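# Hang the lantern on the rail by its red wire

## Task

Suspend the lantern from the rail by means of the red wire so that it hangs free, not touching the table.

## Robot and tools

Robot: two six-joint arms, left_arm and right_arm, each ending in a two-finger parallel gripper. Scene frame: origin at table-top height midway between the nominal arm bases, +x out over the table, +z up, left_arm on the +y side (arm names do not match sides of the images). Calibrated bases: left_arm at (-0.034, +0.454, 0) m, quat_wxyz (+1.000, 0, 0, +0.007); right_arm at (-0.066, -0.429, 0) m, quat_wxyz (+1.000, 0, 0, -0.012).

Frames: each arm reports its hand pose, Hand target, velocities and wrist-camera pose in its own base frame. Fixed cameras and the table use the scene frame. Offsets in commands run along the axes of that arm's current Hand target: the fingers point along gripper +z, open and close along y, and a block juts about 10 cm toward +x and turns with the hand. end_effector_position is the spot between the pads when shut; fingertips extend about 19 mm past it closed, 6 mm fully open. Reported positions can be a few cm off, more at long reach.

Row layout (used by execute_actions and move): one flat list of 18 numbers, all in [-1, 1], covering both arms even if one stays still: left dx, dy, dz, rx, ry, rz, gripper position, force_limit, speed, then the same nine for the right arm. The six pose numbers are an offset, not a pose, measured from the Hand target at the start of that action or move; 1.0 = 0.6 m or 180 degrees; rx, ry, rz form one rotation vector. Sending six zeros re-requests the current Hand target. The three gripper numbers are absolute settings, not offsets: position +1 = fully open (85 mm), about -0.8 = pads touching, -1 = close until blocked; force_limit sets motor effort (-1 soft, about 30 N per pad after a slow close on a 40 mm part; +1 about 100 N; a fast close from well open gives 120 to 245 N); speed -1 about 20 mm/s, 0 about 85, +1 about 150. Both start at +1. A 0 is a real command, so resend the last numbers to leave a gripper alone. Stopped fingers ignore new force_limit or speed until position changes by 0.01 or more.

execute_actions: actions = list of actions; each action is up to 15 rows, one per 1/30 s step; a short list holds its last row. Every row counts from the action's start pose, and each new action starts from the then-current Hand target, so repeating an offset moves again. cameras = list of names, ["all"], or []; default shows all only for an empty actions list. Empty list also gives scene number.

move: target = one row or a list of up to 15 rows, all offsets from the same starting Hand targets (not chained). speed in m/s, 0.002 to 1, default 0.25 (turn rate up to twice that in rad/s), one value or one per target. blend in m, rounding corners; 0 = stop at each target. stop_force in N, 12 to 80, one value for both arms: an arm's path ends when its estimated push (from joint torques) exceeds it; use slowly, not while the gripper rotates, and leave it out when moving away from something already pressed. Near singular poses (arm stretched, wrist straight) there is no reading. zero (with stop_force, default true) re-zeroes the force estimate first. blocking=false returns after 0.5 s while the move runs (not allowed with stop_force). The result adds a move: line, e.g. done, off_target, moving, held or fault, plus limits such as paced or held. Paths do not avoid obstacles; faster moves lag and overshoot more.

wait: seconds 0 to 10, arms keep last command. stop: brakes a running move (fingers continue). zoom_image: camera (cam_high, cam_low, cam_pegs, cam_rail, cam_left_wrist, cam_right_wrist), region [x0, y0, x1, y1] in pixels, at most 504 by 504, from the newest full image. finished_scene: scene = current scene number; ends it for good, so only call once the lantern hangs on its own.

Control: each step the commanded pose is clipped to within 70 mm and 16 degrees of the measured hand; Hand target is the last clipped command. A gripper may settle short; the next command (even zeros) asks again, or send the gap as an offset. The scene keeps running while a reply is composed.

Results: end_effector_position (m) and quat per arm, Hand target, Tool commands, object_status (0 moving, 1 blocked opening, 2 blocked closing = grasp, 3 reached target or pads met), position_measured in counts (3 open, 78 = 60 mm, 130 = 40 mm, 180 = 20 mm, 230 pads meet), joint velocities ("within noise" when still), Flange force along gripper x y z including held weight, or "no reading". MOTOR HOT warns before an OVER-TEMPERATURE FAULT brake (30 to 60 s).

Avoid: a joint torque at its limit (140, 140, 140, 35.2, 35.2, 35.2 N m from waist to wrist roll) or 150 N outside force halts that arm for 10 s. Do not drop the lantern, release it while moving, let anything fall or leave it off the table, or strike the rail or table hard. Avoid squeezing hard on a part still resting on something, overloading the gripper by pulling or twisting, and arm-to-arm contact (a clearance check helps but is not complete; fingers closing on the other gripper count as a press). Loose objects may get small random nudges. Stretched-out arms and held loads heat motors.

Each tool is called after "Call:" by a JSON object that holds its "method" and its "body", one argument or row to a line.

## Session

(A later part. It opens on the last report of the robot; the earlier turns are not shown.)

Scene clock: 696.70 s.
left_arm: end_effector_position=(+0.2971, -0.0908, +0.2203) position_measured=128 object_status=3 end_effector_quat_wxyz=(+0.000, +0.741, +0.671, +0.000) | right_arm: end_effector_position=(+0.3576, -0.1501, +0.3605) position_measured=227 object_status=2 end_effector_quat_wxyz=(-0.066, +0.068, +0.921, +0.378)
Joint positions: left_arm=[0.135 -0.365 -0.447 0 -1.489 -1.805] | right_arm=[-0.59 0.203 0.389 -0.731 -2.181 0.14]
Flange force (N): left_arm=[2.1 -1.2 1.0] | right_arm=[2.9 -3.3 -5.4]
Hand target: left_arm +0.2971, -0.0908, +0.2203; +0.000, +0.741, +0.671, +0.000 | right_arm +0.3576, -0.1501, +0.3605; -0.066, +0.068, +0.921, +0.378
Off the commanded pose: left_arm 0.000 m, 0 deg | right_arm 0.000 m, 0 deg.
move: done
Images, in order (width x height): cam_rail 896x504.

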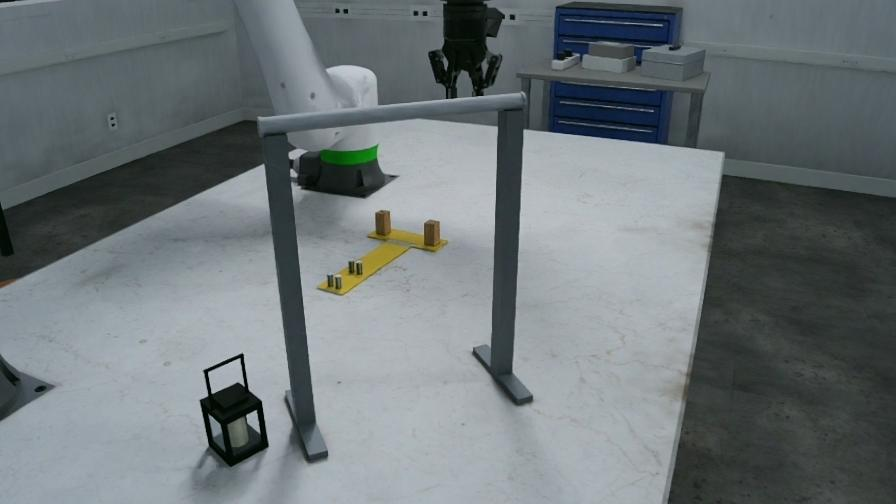

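Call:
{"method": "move", "body": {
  "target": [0,0,0,0,0,0,0,0.3,-1,0,0,0,-0.247,0.0435,0.0435,-0.97,0.6,-1],
  "speed": 0.3,
  "cameras": ["cam_rail","cam_right_wrist"]
}}

Scene clock: 700.13 s.
left_arm: end_effector_position=(+0.2971, -0.0908, +0.2203) position_measured=128 object_status=3 end_effector_quat_wxyz=(+0.000, +0.741, +0.671, +0.000) | right_arm: end_effector_position=(+0.3576, -0.1501, +0.3605) position_measured=227 object_status=2 end_effector_quat_wxyz=(-0.121, +0.124, +0.697, +0.696)
Joint positions: left_arm=[0.135 -0.365 -0.447 0 -1.489 -1.805] | right_arm=[-0.873 0.451 0.294 -1.386 -2.426 -0.107]
Flange force (N): left_arm=[2.6 -1.8 0.3] | right_arm=[3.9 -0.1 -3.0]
Hand target: left_arm +0.2971, -0.0908, +0.2203; +0.000, +0.741, +0.671, +0.000 | right_arm +0.3576, -0.1501, +0.3605; -0.121, +0.124, +0.697, +0.696
Off the commanded pose: left_arm 0.000 m, 0 deg | right_arm 0.000 m, 0 deg.
move: done
camera_calibration:
cam_right_wrist: T_world_to_cam=[[0.327008, -0.00374684, 0.945014, -0.454907], [0.882384, -0.356796, -0.30675, -0.245112], [0.338326, 0.934175, -0.113369, 0.187089], [0, 0, 0, 1]] pos_world=[0.301744, -0.263933, 0.375915]
Images, in order (width x height): cam_rail 896x504, cam_right_wrist 896x504.

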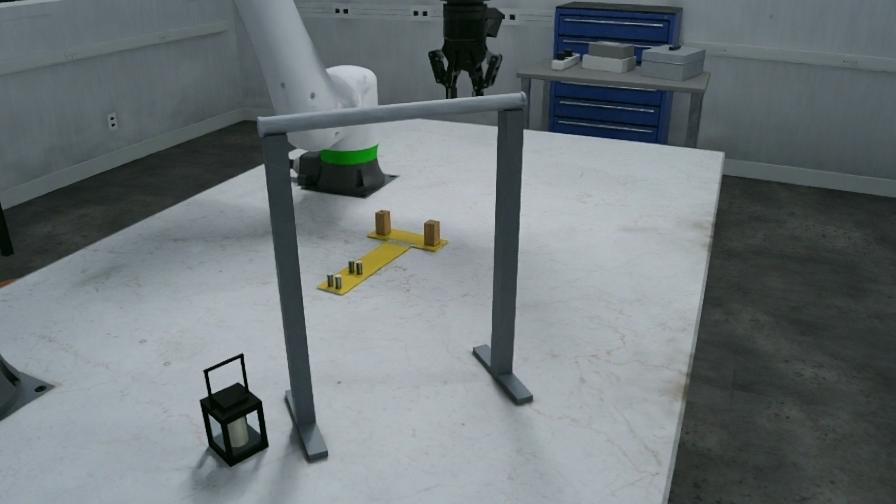

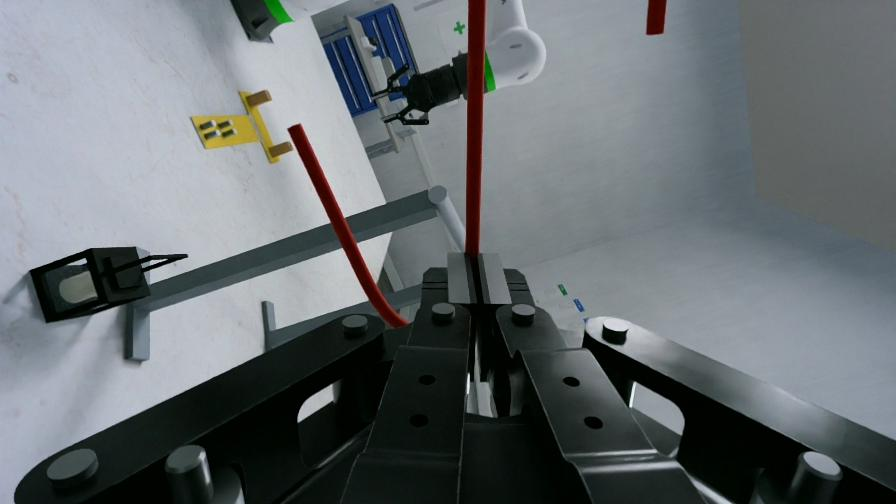

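Call:
{"method": "zoom_image", "body": {
  "camera": "cam_right_wrist",
  "region": [10, 220, 210, 380]
}}

Scaled by 2.520.

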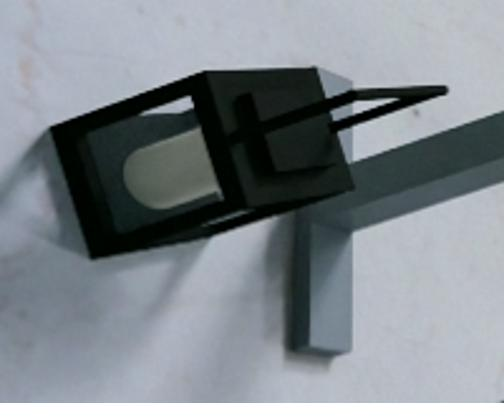

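Call:
{"method": "move", "body": {
  "target": [
    [0,0,0,0,0,0,0,0.3,-1,-0.2193,-0.2038,0.2,0,0,0,-0.97,0.6,-1],
    [0,0,0,0,0,0,0,0.3,-1,-0.2447,-0.3007,0.3952,0,0,0,-0.97,0.6,-1]
  ],
  "speed": [0.2,0.1],
  "blend": [0.03,0],
  "cameras": ["cam_rail","cam_right_wrist","cam_high","cam_low"]
}}

Call:
{"method": "zoom_image", "body": {
  "camera": "cam_rail",
  "region": [150, 320, 330, 480]
}}

Call:
{"method": "zoom_image", "body": {
  "camera": "cam_high",
  "region": [360, 100, 460, 220]
}}

Call:
{"method": "zoom_image", "body": {
  "camera": "cam_low",
  "region": [390, 190, 490, 280]
}}

Scene clock: 740.23 s.
left_arm: end_effector_position=(+0.2971, -0.0908, +0.2203) position_measured=128 object_status=3 end_effector_quat_wxyz=(+0.000, +0.741, +0.671, +0.000) | right_arm: end_effector_position=(+0.4349, +0.0864, +0.1404) position_measured=227 object_status=2 end_effector_quat_wxyz=(-0.121, +0.124, +0.697, +0.696)
Joint positions: left_arm=[0.135 -0.365 -0.447 0 -1.489 -1.805] | right_arm=[-0.409 0.633 -0.075 -1.298 -1.874 0.402]
Flange force (N): left_arm=[2.4 -1.4 0.8] | right_arm=[3.9 0.9 -4.6]
Hand target: left_arm +0.2971, -0.0908, +0.2203; +0.000, +0.741, +0.671, +0.000 | right_arm +0.4349, +0.0864, +0.1404; -0.121, +0.124, +0.697, +0.696
Off the commanded pose: left_arm 0.000 m, 0 deg | right_arm 0.000 m, 0 deg.
move: done
camera_calibration:
cam_right_wrist: T_world_to_cam=[[0.327025, -0.00378901, 0.945008, -0.271402], [0.882343, -0.356878, -0.306771, -0.296407], [0.338415, 0.934143, -0.113365, -0.0849721], [0, 0, 0, 1]] pos_world=[0.379044, -0.0274332, 0.155915]
Images, in order (width x height): cam_high 896x504, cam_low 896x504, cam_rail 896x504, cam_right_wrist 896x504.

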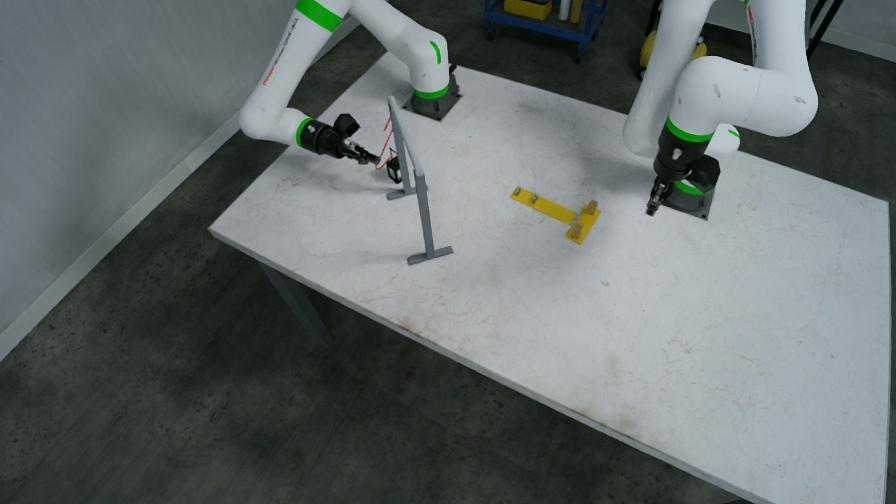

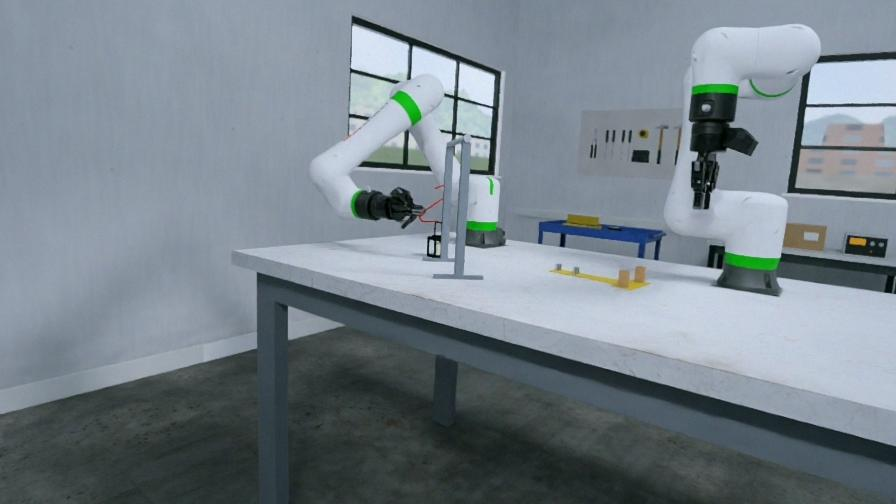

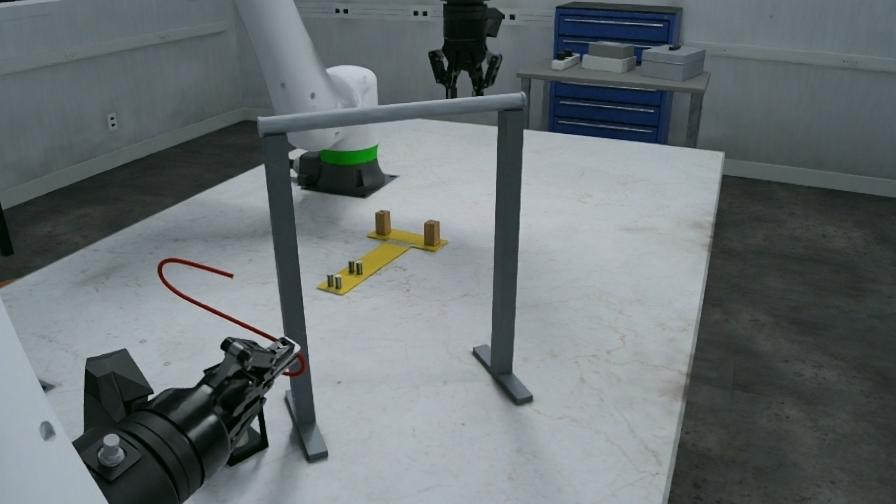

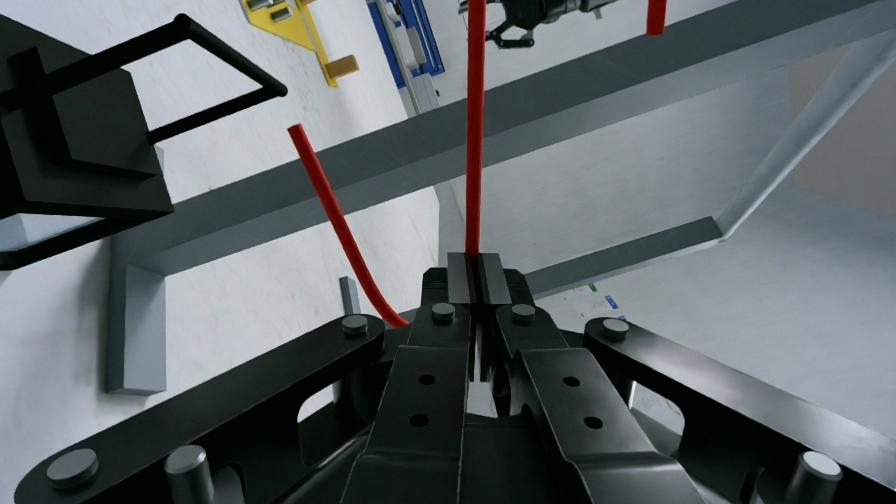

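Scaled by 2.800.

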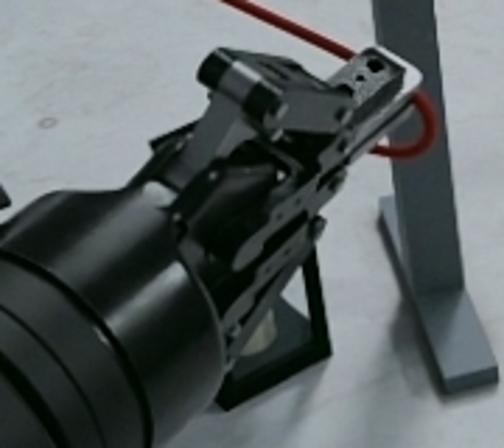

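Scaled by 4.200.

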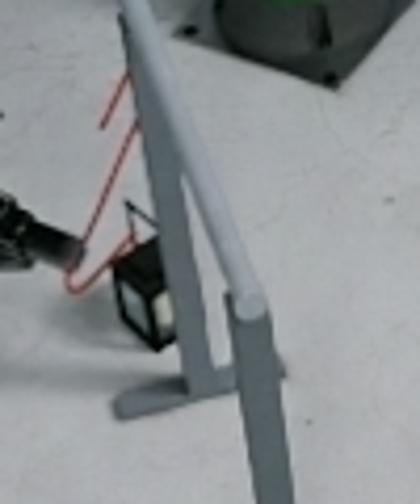

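Scaled by 5.040.

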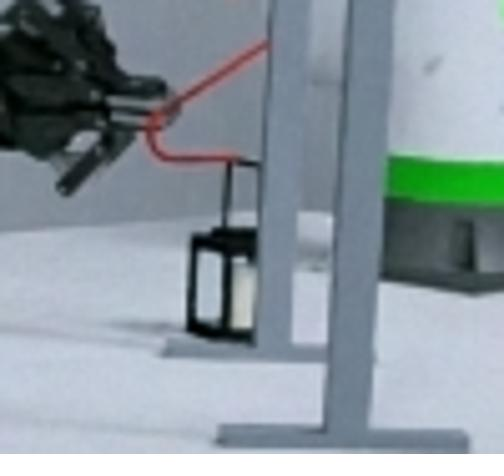

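Call:
{"method": "move", "body": {
  "target": [0,0,0,0,0,0,0,0.3,-1,-0.0054,-0.0149,-0.0083,0,0,0,-0.97,0.6,-1],
  "speed": 0.03,
  "cameras": ["cam_low","cam_high","cam_right_wrist"]
}}

Call:
{"method": "zoom_image", "body": {
  "camera": "cam_low",
  "region": [400, 200, 460, 270]
}}

Call:
{"method": "zoom_image", "body": {
  "camera": "cam_high",
  "region": [360, 120, 430, 200]
}}

Scene clock: 768.03 s.
left_arm: end_effector_position=(+0.2971, -0.0908, +0.2203) position_measured=128 object_status=3 end_effector_quat_wxyz=(+0.000, +0.741, +0.671, +0.000) | right_arm: end_effector_position=(+0.4349, +0.0814, +0.1309) position_measured=227 object_status=2 end_effector_quat_wxyz=(-0.121, +0.124, +0.697, +0.696)
Joint positions: left_arm=[0.135 -0.365 -0.447 0 -1.489 -1.805] | right_arm=[-0.416 0.657 -0.067 -1.288 -1.874 0.419]
Flange force (N): left_arm=[2.3 -1.4 0.1] | right_arm=[3.7 0.7 -4.4]
Hand target: left_arm +0.2971, -0.0908, +0.2203; +0.000, +0.741, +0.671, +0.000 | right_arm +0.4349, +0.0814, +0.1309; -0.121, +0.124, +0.697, +0.696
Off the commanded pose: left_arm 0.000 m, 0 deg | right_arm 0.000 m, 0 deg.
move: done
camera_calibration:
cam_right_wrist: T_world_to_cam=[[0.327025, -0.00378901, 0.945008, -0.262443], [0.882343, -0.356878, -0.306771, -0.301105], [0.338415, 0.934143, -0.113365, -0.0813783], [0, 0, 0, 1]] pos_world=[0.379044, -0.0324332, 0.146415]
Images, in order (width x height): cam_high 896x504, cam_low 896x504, cam_right_wrist 896x504.

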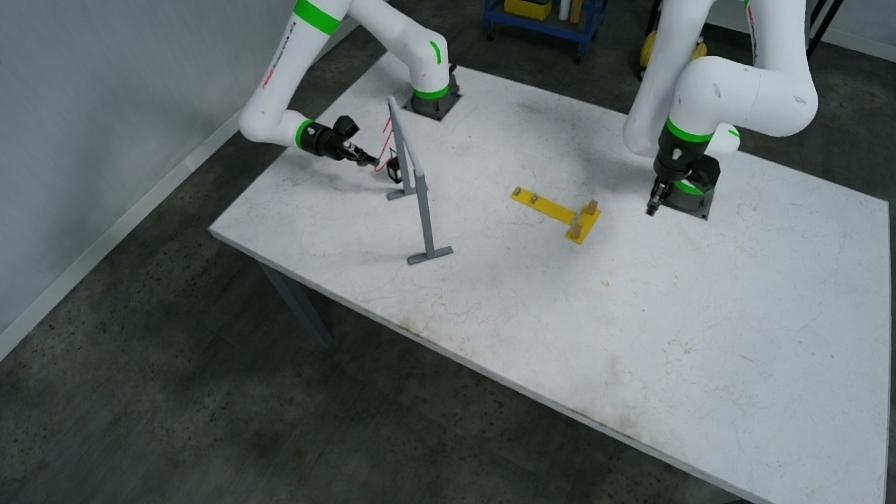

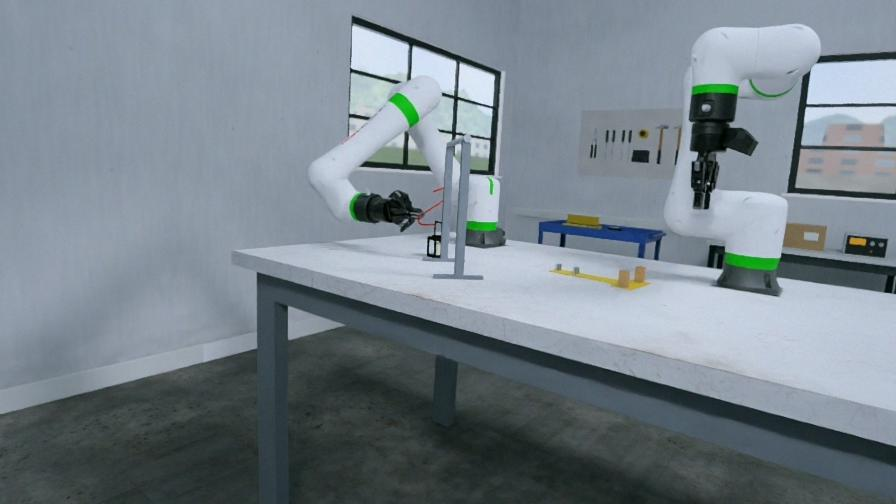

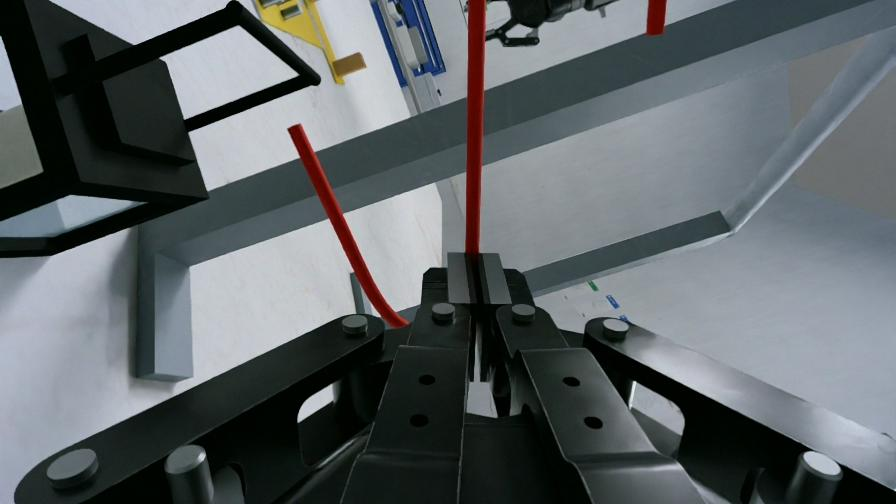

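Scaled by 7.200.

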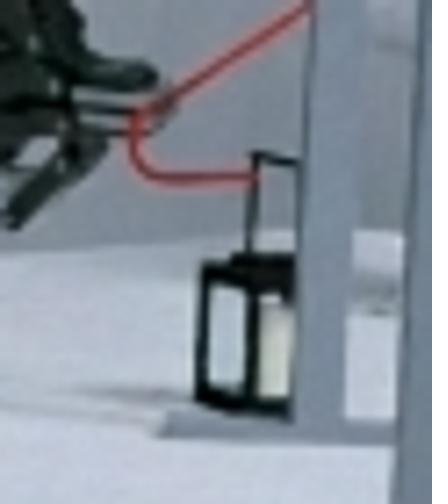

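Scaled by 6.300.

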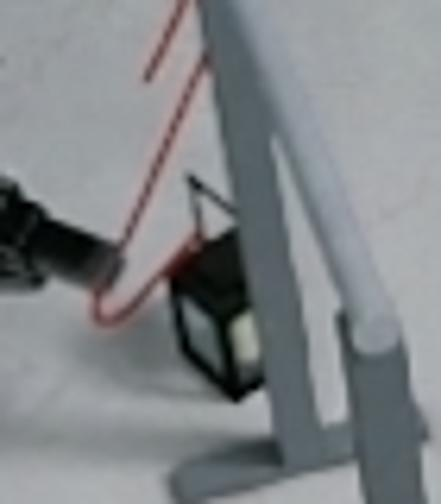

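Call:
{"method": "move", "body": {
  "target": [0,0,0,0,0,0,0,0.3,-1,0.1253,-0.0455,0,0,0,0,-0.97,0.6,-1],
  "speed": 0.05,
  "cameras": ["cam_low","cam_high","cam_right_wrist","cam_rail"]
}}

Call:
{"method": "zoom_image", "body": {
  "camera": "cam_low",
  "region": [400, 200, 460, 270]
}}

Call:
{"method": "zoom_image", "body": {
  "camera": "cam_high",
  "region": [360, 120, 430, 200]
}}

Scene clock: 783.03 s.
left_arm: end_effector_position=(+0.2971, -0.0908, +0.2203) position_measured=128 object_status=3 end_effector_quat_wxyz=(+0.000, +0.741, +0.671, +0.000) | right_arm: end_effector_position=(+0.3549, +0.0817, +0.1309) position_measured=227 object_status=2 end_effector_quat_wxyz=(-0.121, +0.124, +0.697, +0.696)
Joint positions: left_arm=[0.135 -0.365 -0.447 0 -1.489 -1.805] | right_arm=[-0.47 0.566 -0.265 -1.214 -1.878 0.539]
Flange force (N): left_arm=[2.8 -1.7 1.0] | right_arm=[3.3 -0.4 -5.2]
Hand target: left_arm +0.2971, -0.0908, +0.2203; +0.000, +0.741, +0.671, +0.000 | right_arm +0.3549, +0.0817, +0.1309; -0.121, +0.124, +0.697, +0.696
Off the commanded pose: left_arm 0.000 m, 0 deg | right_arm 0.000 m, 0 deg.
move: done
camera_calibration:
cam_right_wrist: T_world_to_cam=[[0.326976, -0.00383506, 0.945025, -0.23627], [0.882394, -0.356767, -0.306753, -0.230425], [0.33833, 0.934186, -0.11327, -0.0545726], [0, 0, 0, 1]] pos_world=[0.299043, -0.0321331, 0.146416]
Images, in order (width x height): cam_high 896x504, cam_low 896x504, cam_rail 896x504, cam_right_wrist 896x504.

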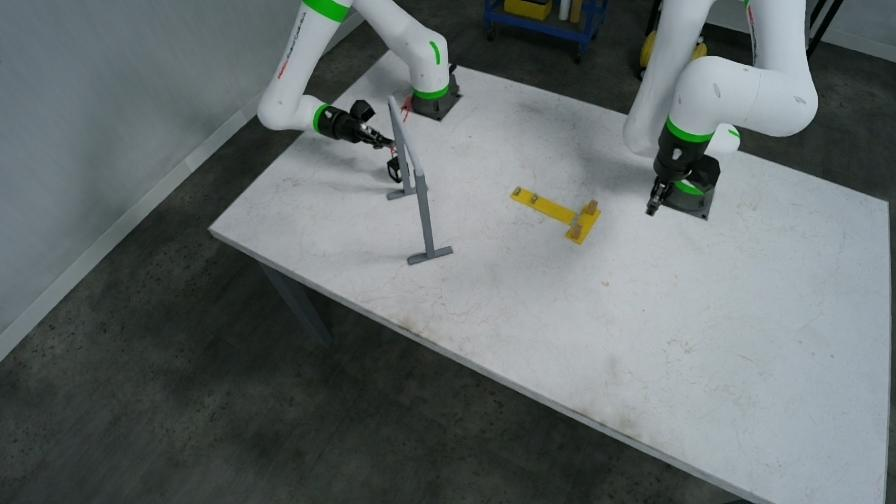

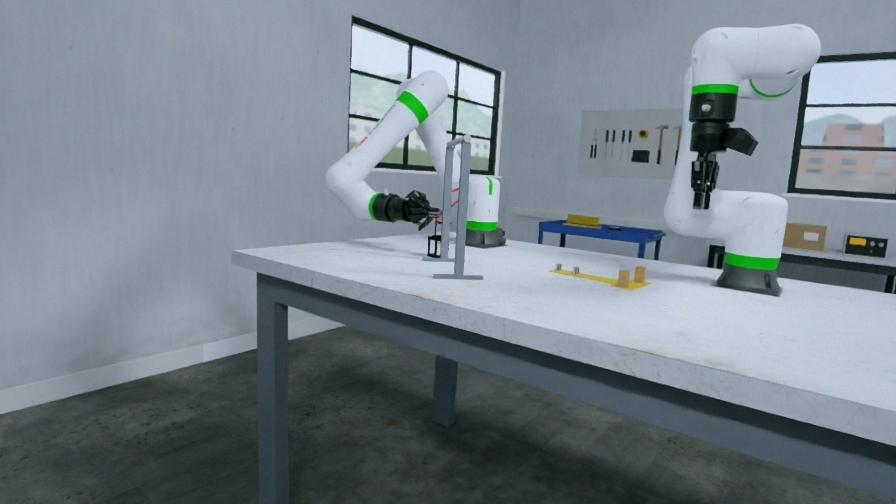

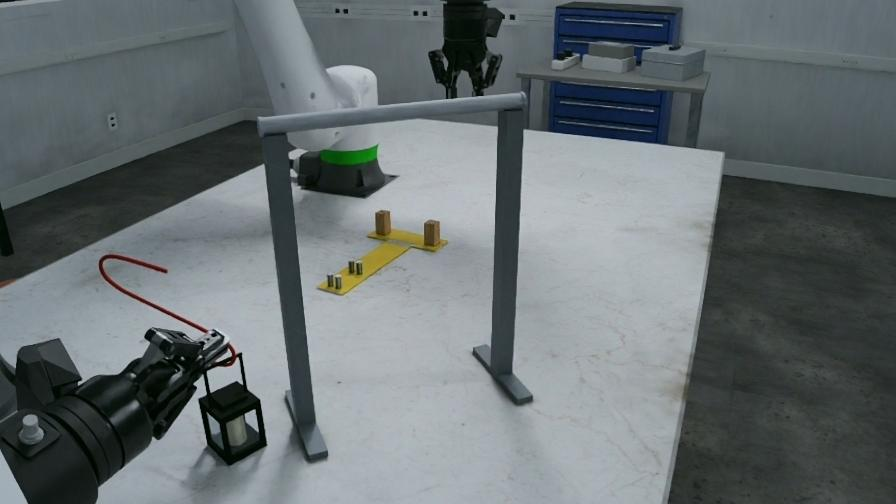

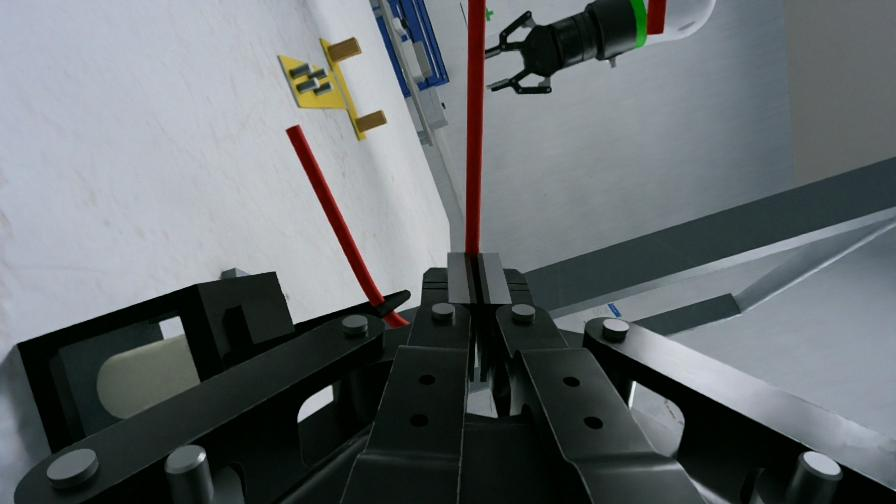

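Scaled by 7.200.

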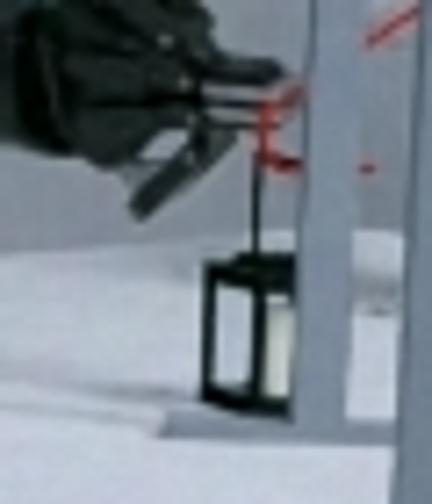

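Scaled by 6.300.

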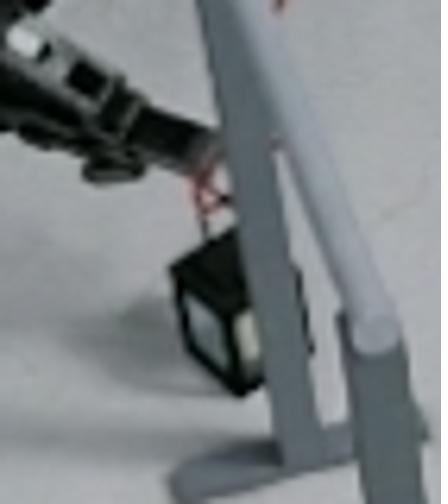

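Call:
{"method": "zoom_image", "body": {
  "camera": "cam_right_wrist",
  "region": [280, 250, 480, 350]
}}

Call:
{"method": "zoom_image", "body": {
  "camera": "cam_rail",
  "region": [130, 310, 280, 470]
}}

Scaled by 2.520.

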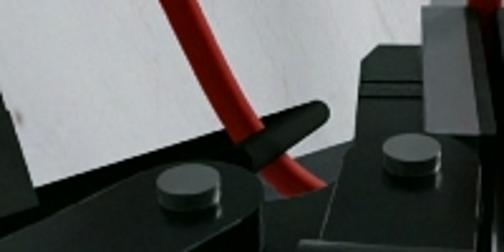

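Scaled by 3.150.

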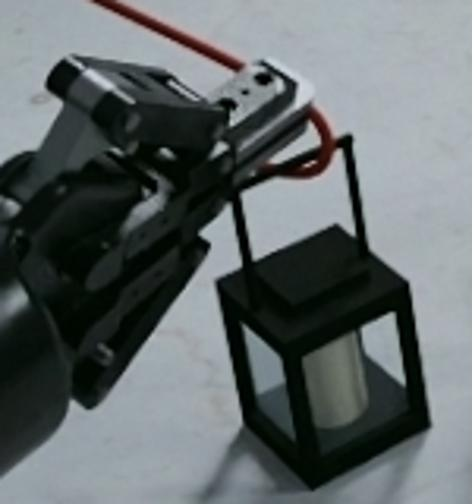

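Call:
{"method": "move", "body": {
  "target": [
    [0,0,0,0,0,0,0,0.3,-1,0.0028,0.0078,0,0,0,0,-0.97,0.6,-1],
    [0,0,0,0,0,0,0,0.3,-1,-0.0207,0.0164,0,0,0,0.25,-0.97,0.6,-1]
  ],
  "speed": 0.05,
  "cameras": ["cam_low","cam_right_wrist","cam_rail"]
}}

Call:
{"method": "zoom_image", "body": {
  "camera": "cam_low",
  "region": [400, 200, 460, 270]
}}

Call:
{"method": "zoom_image", "body": {
  "camera": "cam_rail",
  "region": [130, 310, 280, 470]
}}

Call:
{"method": "zoom_image", "body": {
  "camera": "cam_right_wrist",
  "region": [280, 250, 480, 350]
}}

Scene clock: 804.97 s.
left_arm: end_effector_position=(+0.2971, -0.0908, +0.2203) position_measured=128 object_status=3 end_effector_quat_wxyz=(+0.000, +0.741, +0.671, +0.000) | right_arm: end_effector_position=(+0.3699, +0.0817, +0.1359) position_measured=227 object_status=2 end_effector_quat_wxyz=(-0.378, +0.381, +0.596, +0.597)
Joint positions: left_arm=[0.135 -0.365 -0.447 0 -1.489 -1.805] | right_arm=[-0.46 0.57 -0.23 -1.232 -1.881 -0.28]
Flange force (N): left_arm=[2.5 -1.5 0.7] | right_arm=[1.7 -2.6 -5.3]
Hand target: left_arm +0.2971, -0.0908, +0.2203; +0.000, +0.741, +0.671, +0.000 | right_arm +0.3699, +0.0817, +0.1359; -0.378, +0.381, +0.596, +0.597
Off the commanded pose: left_arm 0.000 m, 0 deg | right_arm 0.000 m, 0 deg.
move: done
camera_calibration:
cam_right_wrist: T_world_to_cam=[[0.899462, -0.0066524, 0.436948, -0.388339], [0.406239, -0.355772, -0.841663, 0.00652437], [0.161053, 0.934549, -0.317301, 0.0342193], [0, 0, 0, 1]] pos_world=[0.341134, -0.0322418, 0.186033]
Images, in order (width x height): cam_low 896x504, cam_rail 896x504, cam_right_wrist 896x504.

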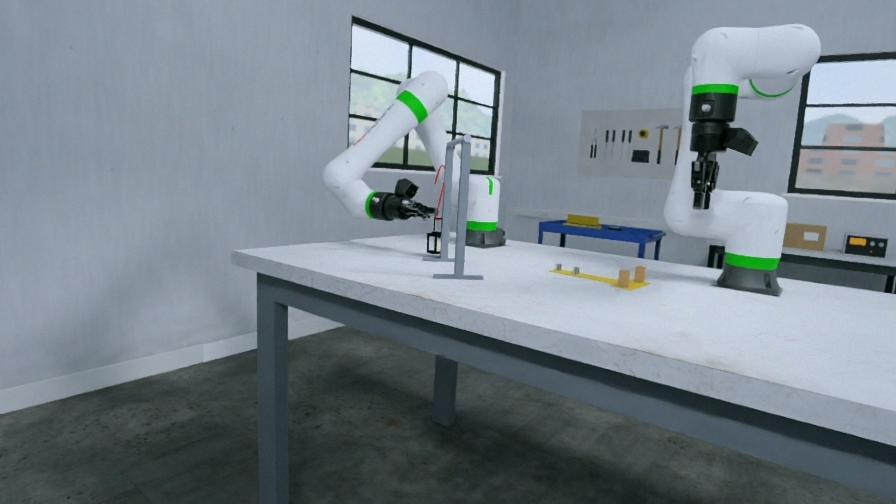

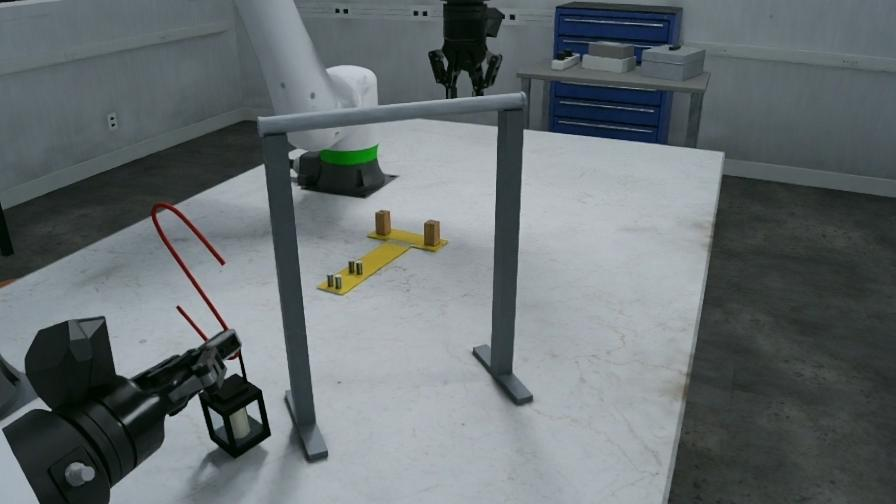

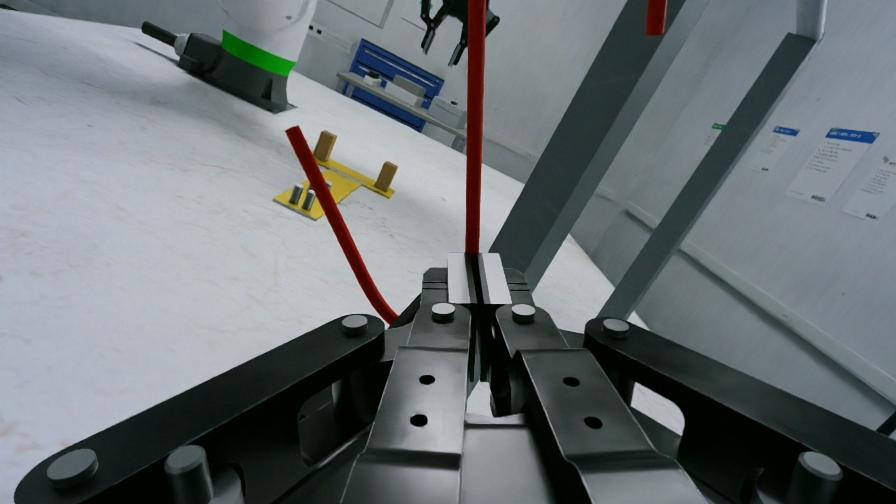

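Scaled by 7.200.

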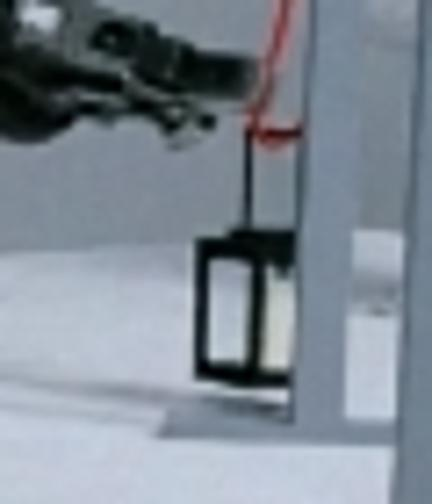

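Scaled by 3.150.

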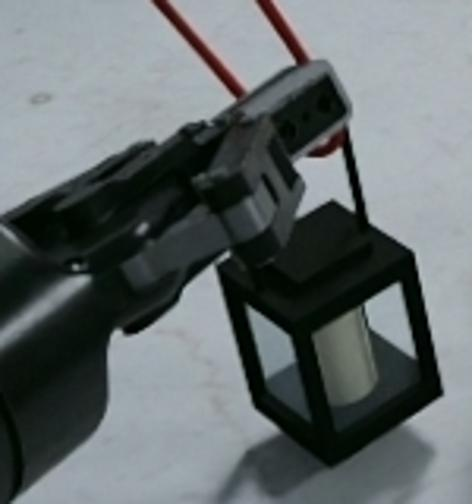

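Scaled by 2.520.

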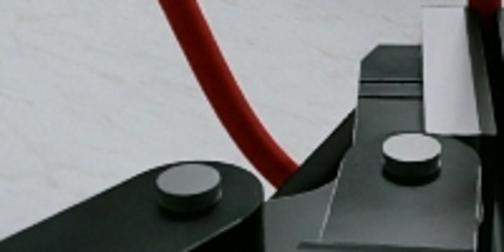

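Call:
{"method": "move", "body": {
  "target": [0,0,0,0,0,0,0,0.3,-1,0.0837,0.0575,0,0,0,0.139,-0.97,0.6,-1],
  "speed": 0.06,
  "cameras": ["cam_low","cam_right_wrist","cam_rail"]
}}

Call:
{"method": "zoom_image", "body": {
  "camera": "cam_rail",
  "region": [130, 150, 330, 470]
}}

Call:
{"method": "zoom_image", "body": {
  "camera": "cam_low",
  "region": [390, 130, 480, 270]
}}

Scene clock: 812.10 s.
left_arm: end_effector_position=(+0.2971, -0.0908, +0.2203) position_measured=128 object_status=3 end_effector_quat_wxyz=(+0.000, +0.741, +0.671, +0.000) | right_arm: end_effector_position=(+0.3799, +0.0817, +0.1960) position_measured=227 object_status=2 end_effector_quat_wxyz=(+0.499, -0.501, -0.499, -0.501)
Joint positions: left_arm=[0.135 -0.365 -0.447 0 -1.489 -1.805] | right_arm=[-0.463 0.441 -0.209 -1.279 -1.93 -0.867]
Flange force (N): left_arm=[2.2 -1.0 1.2] | right_arm=[0.5 -3.3 -5.1]
Hand target: left_arm +0.2971, -0.0908, +0.2203; +0.000, +0.741, +0.671, +0.000 | right_arm +0.3799, +0.0817, +0.1960; +0.499, -0.501, -0.499, -0.501
Off the commanded pose: left_arm 0.000 m, 0 deg | right_arm 0.000 m, 0 deg.
move: done
camera_calibration:
cam_right_wrist: T_world_to_cam=[[0.99985, -0.00760351, 0.0155601, -0.379019], [0.0118563, -0.354381, -0.935026, 0.221106], [0.0126237, 0.93507, -0.354238, 0.115195], [0, 0, 0, 1]] pos_world=[0.374886, -0.0322414, 0.253444]
Images, in order (width x height): cam_low 896x504, cam_rail 896x504, cam_right_wrist 896x504.

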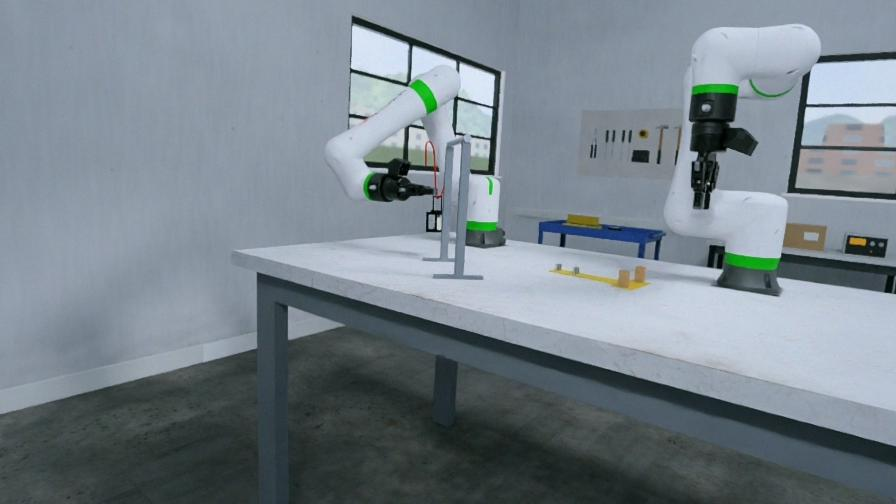

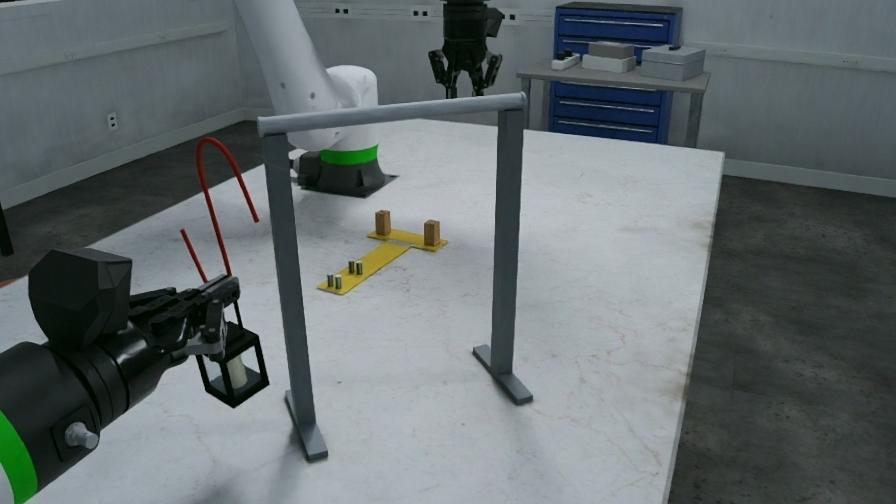

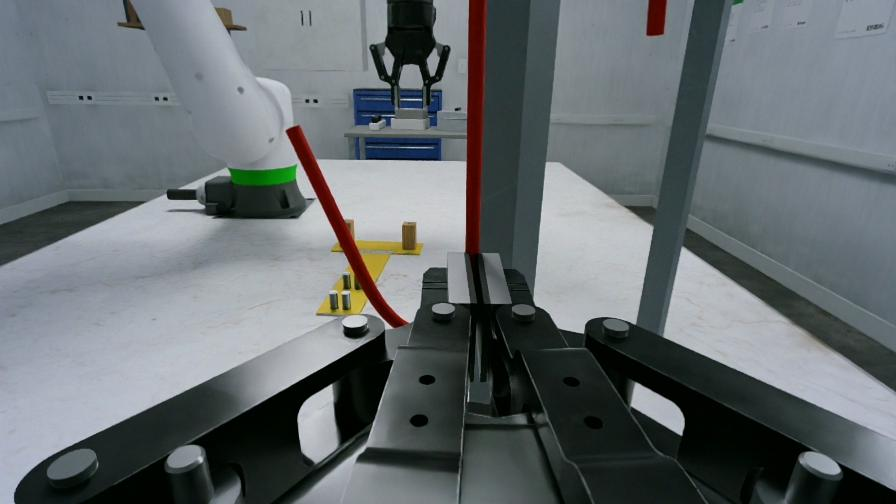

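Scaled by 1.575.

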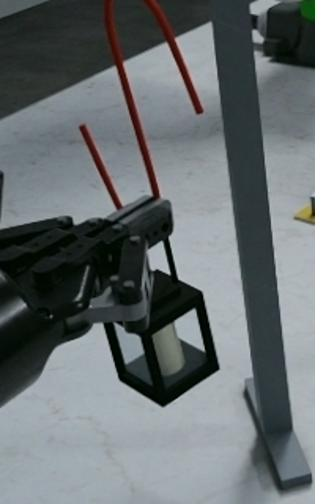

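Scaled by 3.600.

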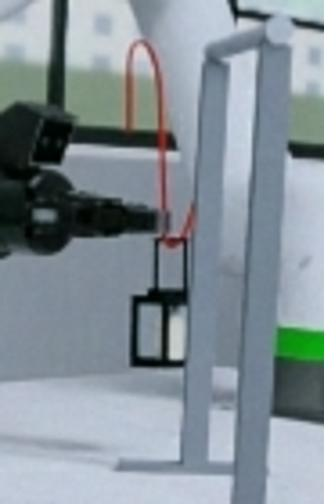

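Call:
{"method": "move", "body": {
  "target": [0,0,0,0,0,0,0,0.3,-1,0.49,0,0,0,0,0,-0.97,0.6,-1],
  "speed": 0.1,
  "cameras": ["cam_low","cam_rail"]
}}

Scene clock: 884.87 s.
left_arm: end_effector_position=(+0.2971, -0.0908, +0.2203) position_measured=128 object_status=3 end_effector_quat_wxyz=(+0.000, +0.741, +0.671, +0.000) | right_arm: end_effector_position=(+0.3798, +0.0821, +0.4901) position_measured=227 object_status=2 end_effector_quat_wxyz=(+0.499, -0.501, -0.500, -0.501)
Joint positions: left_arm=[0.135 -0.365 -0.447 0 -1.489 -1.805] | right_arm=[-0.556 0.015 0.074 -1.605 -2.122 -1.639]
Flange force (N): left_arm=[2.1 -1.0 1.2] | right_arm=[0.0 -2.6 -5.5]
Hand target: left_arm +0.2971, -0.0908, +0.2203; +0.000, +0.741, +0.671, +0.000 | right_arm +0.3798, +0.0821, +0.4900; +0.499, -0.501, -0.499, -0.501
Off the commanded pose: left_arm 0.000 m, 0 deg | right_arm 0.000 m, 0 deg.
move: done
Images, in order (width x height): cam_low 896x504, cam_rail 896x504.

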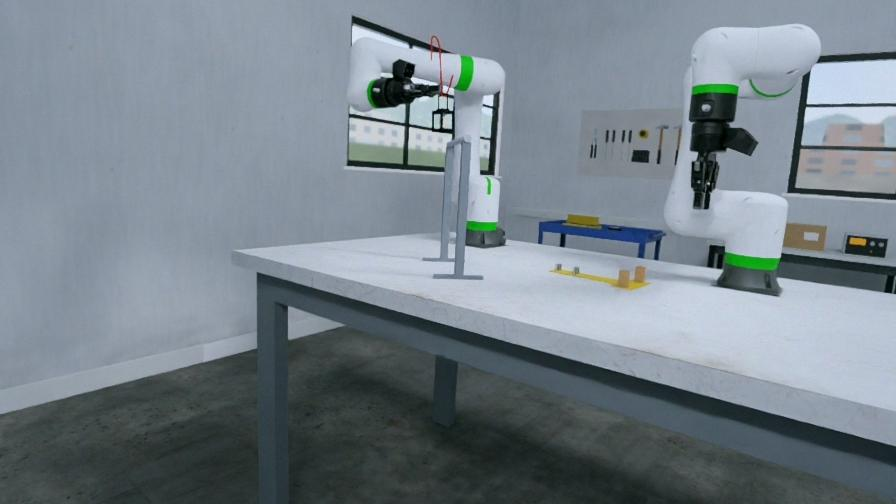

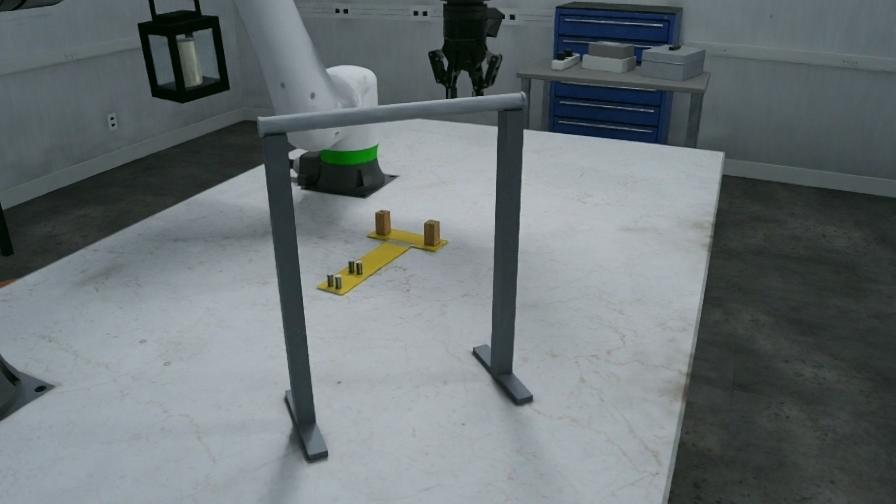

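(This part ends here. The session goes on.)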